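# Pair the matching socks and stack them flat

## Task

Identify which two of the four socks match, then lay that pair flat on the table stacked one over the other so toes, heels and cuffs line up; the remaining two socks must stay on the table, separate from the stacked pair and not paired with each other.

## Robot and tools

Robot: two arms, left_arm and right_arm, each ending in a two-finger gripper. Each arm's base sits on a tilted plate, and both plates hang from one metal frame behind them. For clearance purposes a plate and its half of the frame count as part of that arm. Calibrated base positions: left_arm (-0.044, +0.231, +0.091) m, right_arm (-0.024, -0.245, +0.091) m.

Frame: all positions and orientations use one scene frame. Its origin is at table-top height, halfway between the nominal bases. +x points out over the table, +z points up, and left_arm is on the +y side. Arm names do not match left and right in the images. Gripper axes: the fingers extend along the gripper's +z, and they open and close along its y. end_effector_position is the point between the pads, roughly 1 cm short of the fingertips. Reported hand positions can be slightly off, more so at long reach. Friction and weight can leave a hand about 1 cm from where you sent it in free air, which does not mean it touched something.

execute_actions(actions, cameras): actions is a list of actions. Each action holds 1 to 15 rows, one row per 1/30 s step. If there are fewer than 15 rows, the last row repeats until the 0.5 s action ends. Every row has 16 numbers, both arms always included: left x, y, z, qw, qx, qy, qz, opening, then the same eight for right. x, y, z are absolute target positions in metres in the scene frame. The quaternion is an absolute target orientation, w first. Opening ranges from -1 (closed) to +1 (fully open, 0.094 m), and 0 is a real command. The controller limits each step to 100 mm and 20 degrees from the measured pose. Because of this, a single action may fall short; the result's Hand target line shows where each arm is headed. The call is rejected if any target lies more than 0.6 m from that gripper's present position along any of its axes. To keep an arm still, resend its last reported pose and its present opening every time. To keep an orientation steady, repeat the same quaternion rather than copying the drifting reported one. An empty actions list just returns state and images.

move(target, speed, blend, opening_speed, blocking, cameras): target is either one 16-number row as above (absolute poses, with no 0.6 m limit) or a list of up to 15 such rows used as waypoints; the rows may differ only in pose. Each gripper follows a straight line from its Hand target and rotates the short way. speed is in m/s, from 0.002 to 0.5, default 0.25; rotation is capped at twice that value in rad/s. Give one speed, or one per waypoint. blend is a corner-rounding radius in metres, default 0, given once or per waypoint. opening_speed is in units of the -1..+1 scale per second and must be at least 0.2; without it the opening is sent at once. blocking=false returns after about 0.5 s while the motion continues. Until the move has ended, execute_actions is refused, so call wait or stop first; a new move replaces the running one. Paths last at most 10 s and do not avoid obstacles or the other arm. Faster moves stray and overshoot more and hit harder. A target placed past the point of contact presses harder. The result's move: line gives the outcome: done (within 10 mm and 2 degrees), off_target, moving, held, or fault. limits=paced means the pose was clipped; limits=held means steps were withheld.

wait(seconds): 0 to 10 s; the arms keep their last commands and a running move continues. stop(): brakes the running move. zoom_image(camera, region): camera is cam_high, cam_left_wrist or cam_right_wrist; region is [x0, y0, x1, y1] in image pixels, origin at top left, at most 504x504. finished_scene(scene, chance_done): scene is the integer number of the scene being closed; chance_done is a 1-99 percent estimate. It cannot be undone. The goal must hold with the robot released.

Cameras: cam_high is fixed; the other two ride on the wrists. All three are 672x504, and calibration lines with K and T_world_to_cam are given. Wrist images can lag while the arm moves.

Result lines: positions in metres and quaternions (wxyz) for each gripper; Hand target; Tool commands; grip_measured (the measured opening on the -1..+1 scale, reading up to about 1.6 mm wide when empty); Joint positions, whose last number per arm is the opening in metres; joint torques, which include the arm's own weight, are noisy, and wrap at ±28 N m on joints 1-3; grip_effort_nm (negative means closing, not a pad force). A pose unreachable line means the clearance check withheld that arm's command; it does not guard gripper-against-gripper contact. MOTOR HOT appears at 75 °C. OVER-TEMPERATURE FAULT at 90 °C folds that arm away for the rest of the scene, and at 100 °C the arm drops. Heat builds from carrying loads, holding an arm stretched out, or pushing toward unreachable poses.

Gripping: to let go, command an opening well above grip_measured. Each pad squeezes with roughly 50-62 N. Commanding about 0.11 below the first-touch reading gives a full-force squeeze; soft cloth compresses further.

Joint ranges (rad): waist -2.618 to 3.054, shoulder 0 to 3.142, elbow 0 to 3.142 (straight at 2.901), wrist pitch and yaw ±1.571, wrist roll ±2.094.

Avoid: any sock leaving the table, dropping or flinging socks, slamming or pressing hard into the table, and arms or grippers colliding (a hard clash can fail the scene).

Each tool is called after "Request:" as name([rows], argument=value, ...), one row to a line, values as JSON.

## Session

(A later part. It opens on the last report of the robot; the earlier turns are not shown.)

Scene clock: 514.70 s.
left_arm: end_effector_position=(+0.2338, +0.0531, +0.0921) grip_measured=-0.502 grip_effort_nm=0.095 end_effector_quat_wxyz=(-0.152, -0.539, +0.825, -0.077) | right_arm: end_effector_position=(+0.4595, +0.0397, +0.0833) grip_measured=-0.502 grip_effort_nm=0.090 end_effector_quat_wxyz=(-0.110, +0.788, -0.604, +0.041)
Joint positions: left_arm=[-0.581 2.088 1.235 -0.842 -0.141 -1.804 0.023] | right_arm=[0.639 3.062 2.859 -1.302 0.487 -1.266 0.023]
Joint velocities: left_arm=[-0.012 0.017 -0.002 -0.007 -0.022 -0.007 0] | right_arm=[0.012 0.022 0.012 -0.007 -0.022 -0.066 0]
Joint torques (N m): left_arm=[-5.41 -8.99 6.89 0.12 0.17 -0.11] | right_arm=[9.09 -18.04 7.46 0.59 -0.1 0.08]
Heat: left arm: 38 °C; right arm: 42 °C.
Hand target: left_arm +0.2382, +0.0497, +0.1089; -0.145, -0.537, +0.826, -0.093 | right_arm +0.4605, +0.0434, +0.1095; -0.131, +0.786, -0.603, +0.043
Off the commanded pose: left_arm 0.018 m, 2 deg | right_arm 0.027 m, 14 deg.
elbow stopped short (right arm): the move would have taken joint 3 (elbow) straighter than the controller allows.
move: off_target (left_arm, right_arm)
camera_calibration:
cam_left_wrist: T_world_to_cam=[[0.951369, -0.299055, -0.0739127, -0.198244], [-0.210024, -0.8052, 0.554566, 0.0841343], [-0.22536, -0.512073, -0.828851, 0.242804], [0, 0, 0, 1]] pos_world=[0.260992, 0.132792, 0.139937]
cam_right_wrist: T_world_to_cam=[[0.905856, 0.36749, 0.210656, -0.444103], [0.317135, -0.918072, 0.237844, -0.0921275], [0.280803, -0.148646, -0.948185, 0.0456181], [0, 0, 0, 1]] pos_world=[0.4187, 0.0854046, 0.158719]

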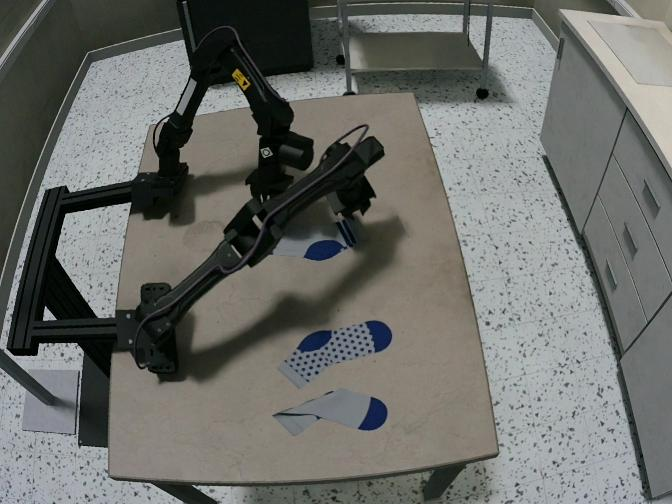

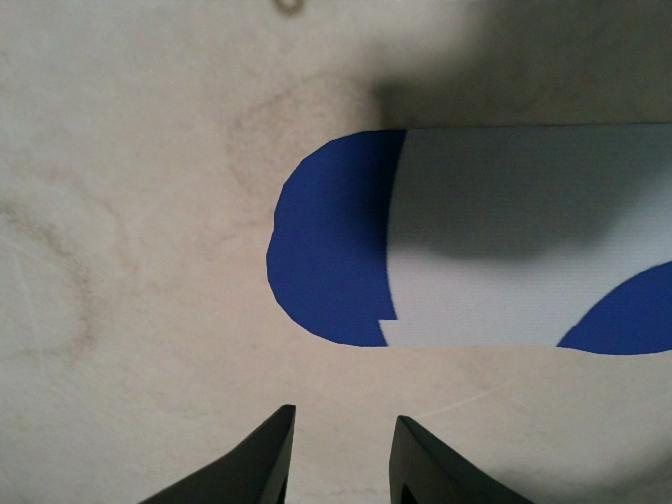

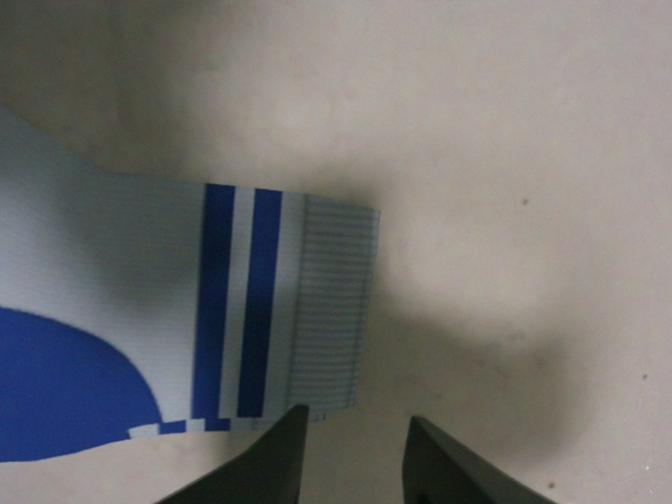

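Request:
move([
  [0.24,0.07,0.18,-0.1456,-0.5364,0.8261,-0.0946,-0.5,0.44,0.00,0.16,0,-0.793,0.609,0,-0.5],
  [0.22,0.3,0.3,0.255,0,0.967,0,-0.5,0.30,-0.15,0.28,0.13,0,0.991,0,-0.5],
], speed=0.2, blend=0.02)

Request:
zoom_image(camera="cam_right_wrist", region=[0, 0, 504, 400])

Request:
zoom_image(camera="cam_high", region=[230, 170, 390, 290])

Scene clock: 527.73 s.
left_arm: end_effector_position=(+0.2251, +0.2935, +0.2995) grip_measured=-0.502 grip_effort_nm=0.095 end_effector_quat_wxyz=(+0.250, +0.005, +0.968, -0.004) | right_arm: end_effector_position=(+0.3079, -0.1452, +0.2772) grip_measured=-0.502 grip_effort_nm=0.085 end_effector_quat_wxyz=(+0.129, +0.006, +0.992, +0.011)
Joint positions: left_arm=[-0.726 1.17 1.256 -1.41 -0.767 -0.52 0.023] | right_arm=[0.823 1.916 1.705 -1.43 0.605 0.794 0.023]
Joint velocities: left_arm=[-0.012 0.002 0.002 -0.037 -0.037 -0.051 0] | right_arm=[-0.007 0.002 -0.032 0.051 0.037 -0.066 -0.001]
Joint torques (N m): left_arm=[-0.98 -0.34 4.48 1.09 -0.26 0.04] | right_arm=[5.52 -8.53 4.38 0.52 0.23 0.12]
Heat: left arm: 38 °C; right arm: 46 °C.
Hand target: left_arm +0.2269, +0.2959, +0.2999; +0.257, +0.002, +0.966, +0.000 | right_arm +0.3005, -0.1494, +0.2800; +0.131, -0.001, +0.991, +0.003
Off the commanded pose: left_arm 0.008 m, 1 deg | right_arm 0.010 m, 1 deg.
elbow stopped short (right arm): the move would have taken joint 3 (elbow) straighter than the controller allows.
move: done
camera_calibration:
cam_left_wrist: T_world_to_cam=[[0.0909994, -0.993737, 0.064858, 0.253224], [-0.964006, -0.104241, -0.244595, 0.364191], [0.249824, -0.0402654, -0.967454, 0.331989], [0, 0, 0, 1]] pos_world=[0.2451, 0.30297, 0.39384]
cam_right_wrist: T_world_to_cam=[[0.117453, -0.993021, -0.0107135, -0.173176], [-0.992683, -0.117704, 0.0269541, 0.318], [-0.028027, 0.00746922, -0.999579, 0.376496], [0, 0, 0, 1]] pos_world=[0.346565, -0.13735, 0.36591]

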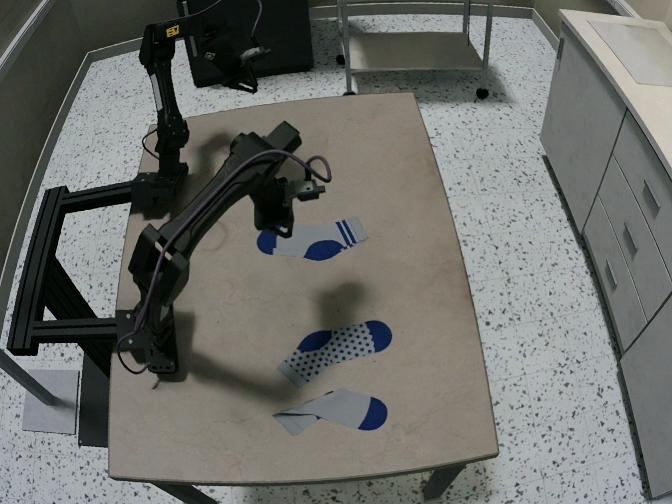

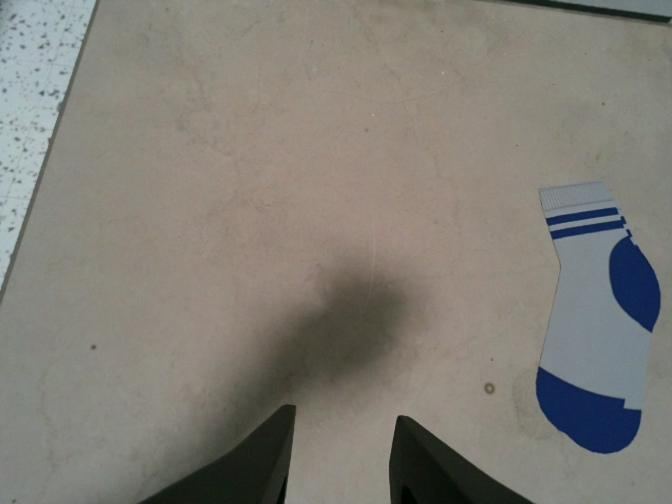

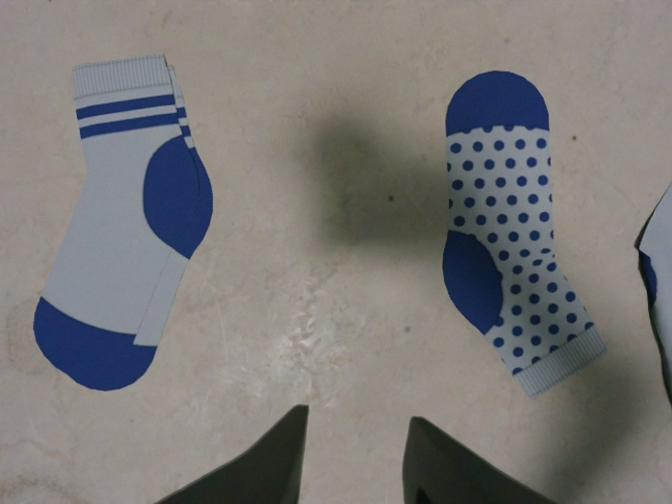

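Scaled by 1.000.

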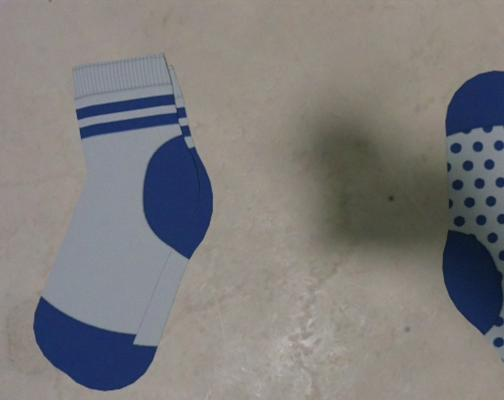

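Scaled by 3.150.

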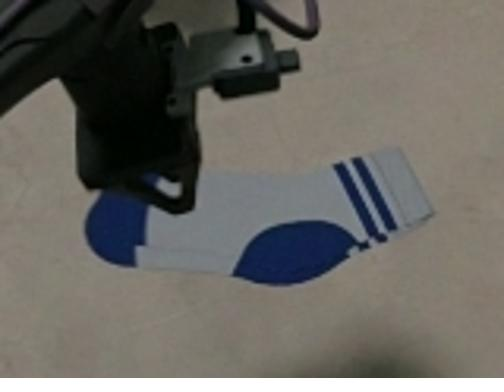

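Request:
finished_scene(scene=1, chance_done=78)

The scene is finished: the task was done.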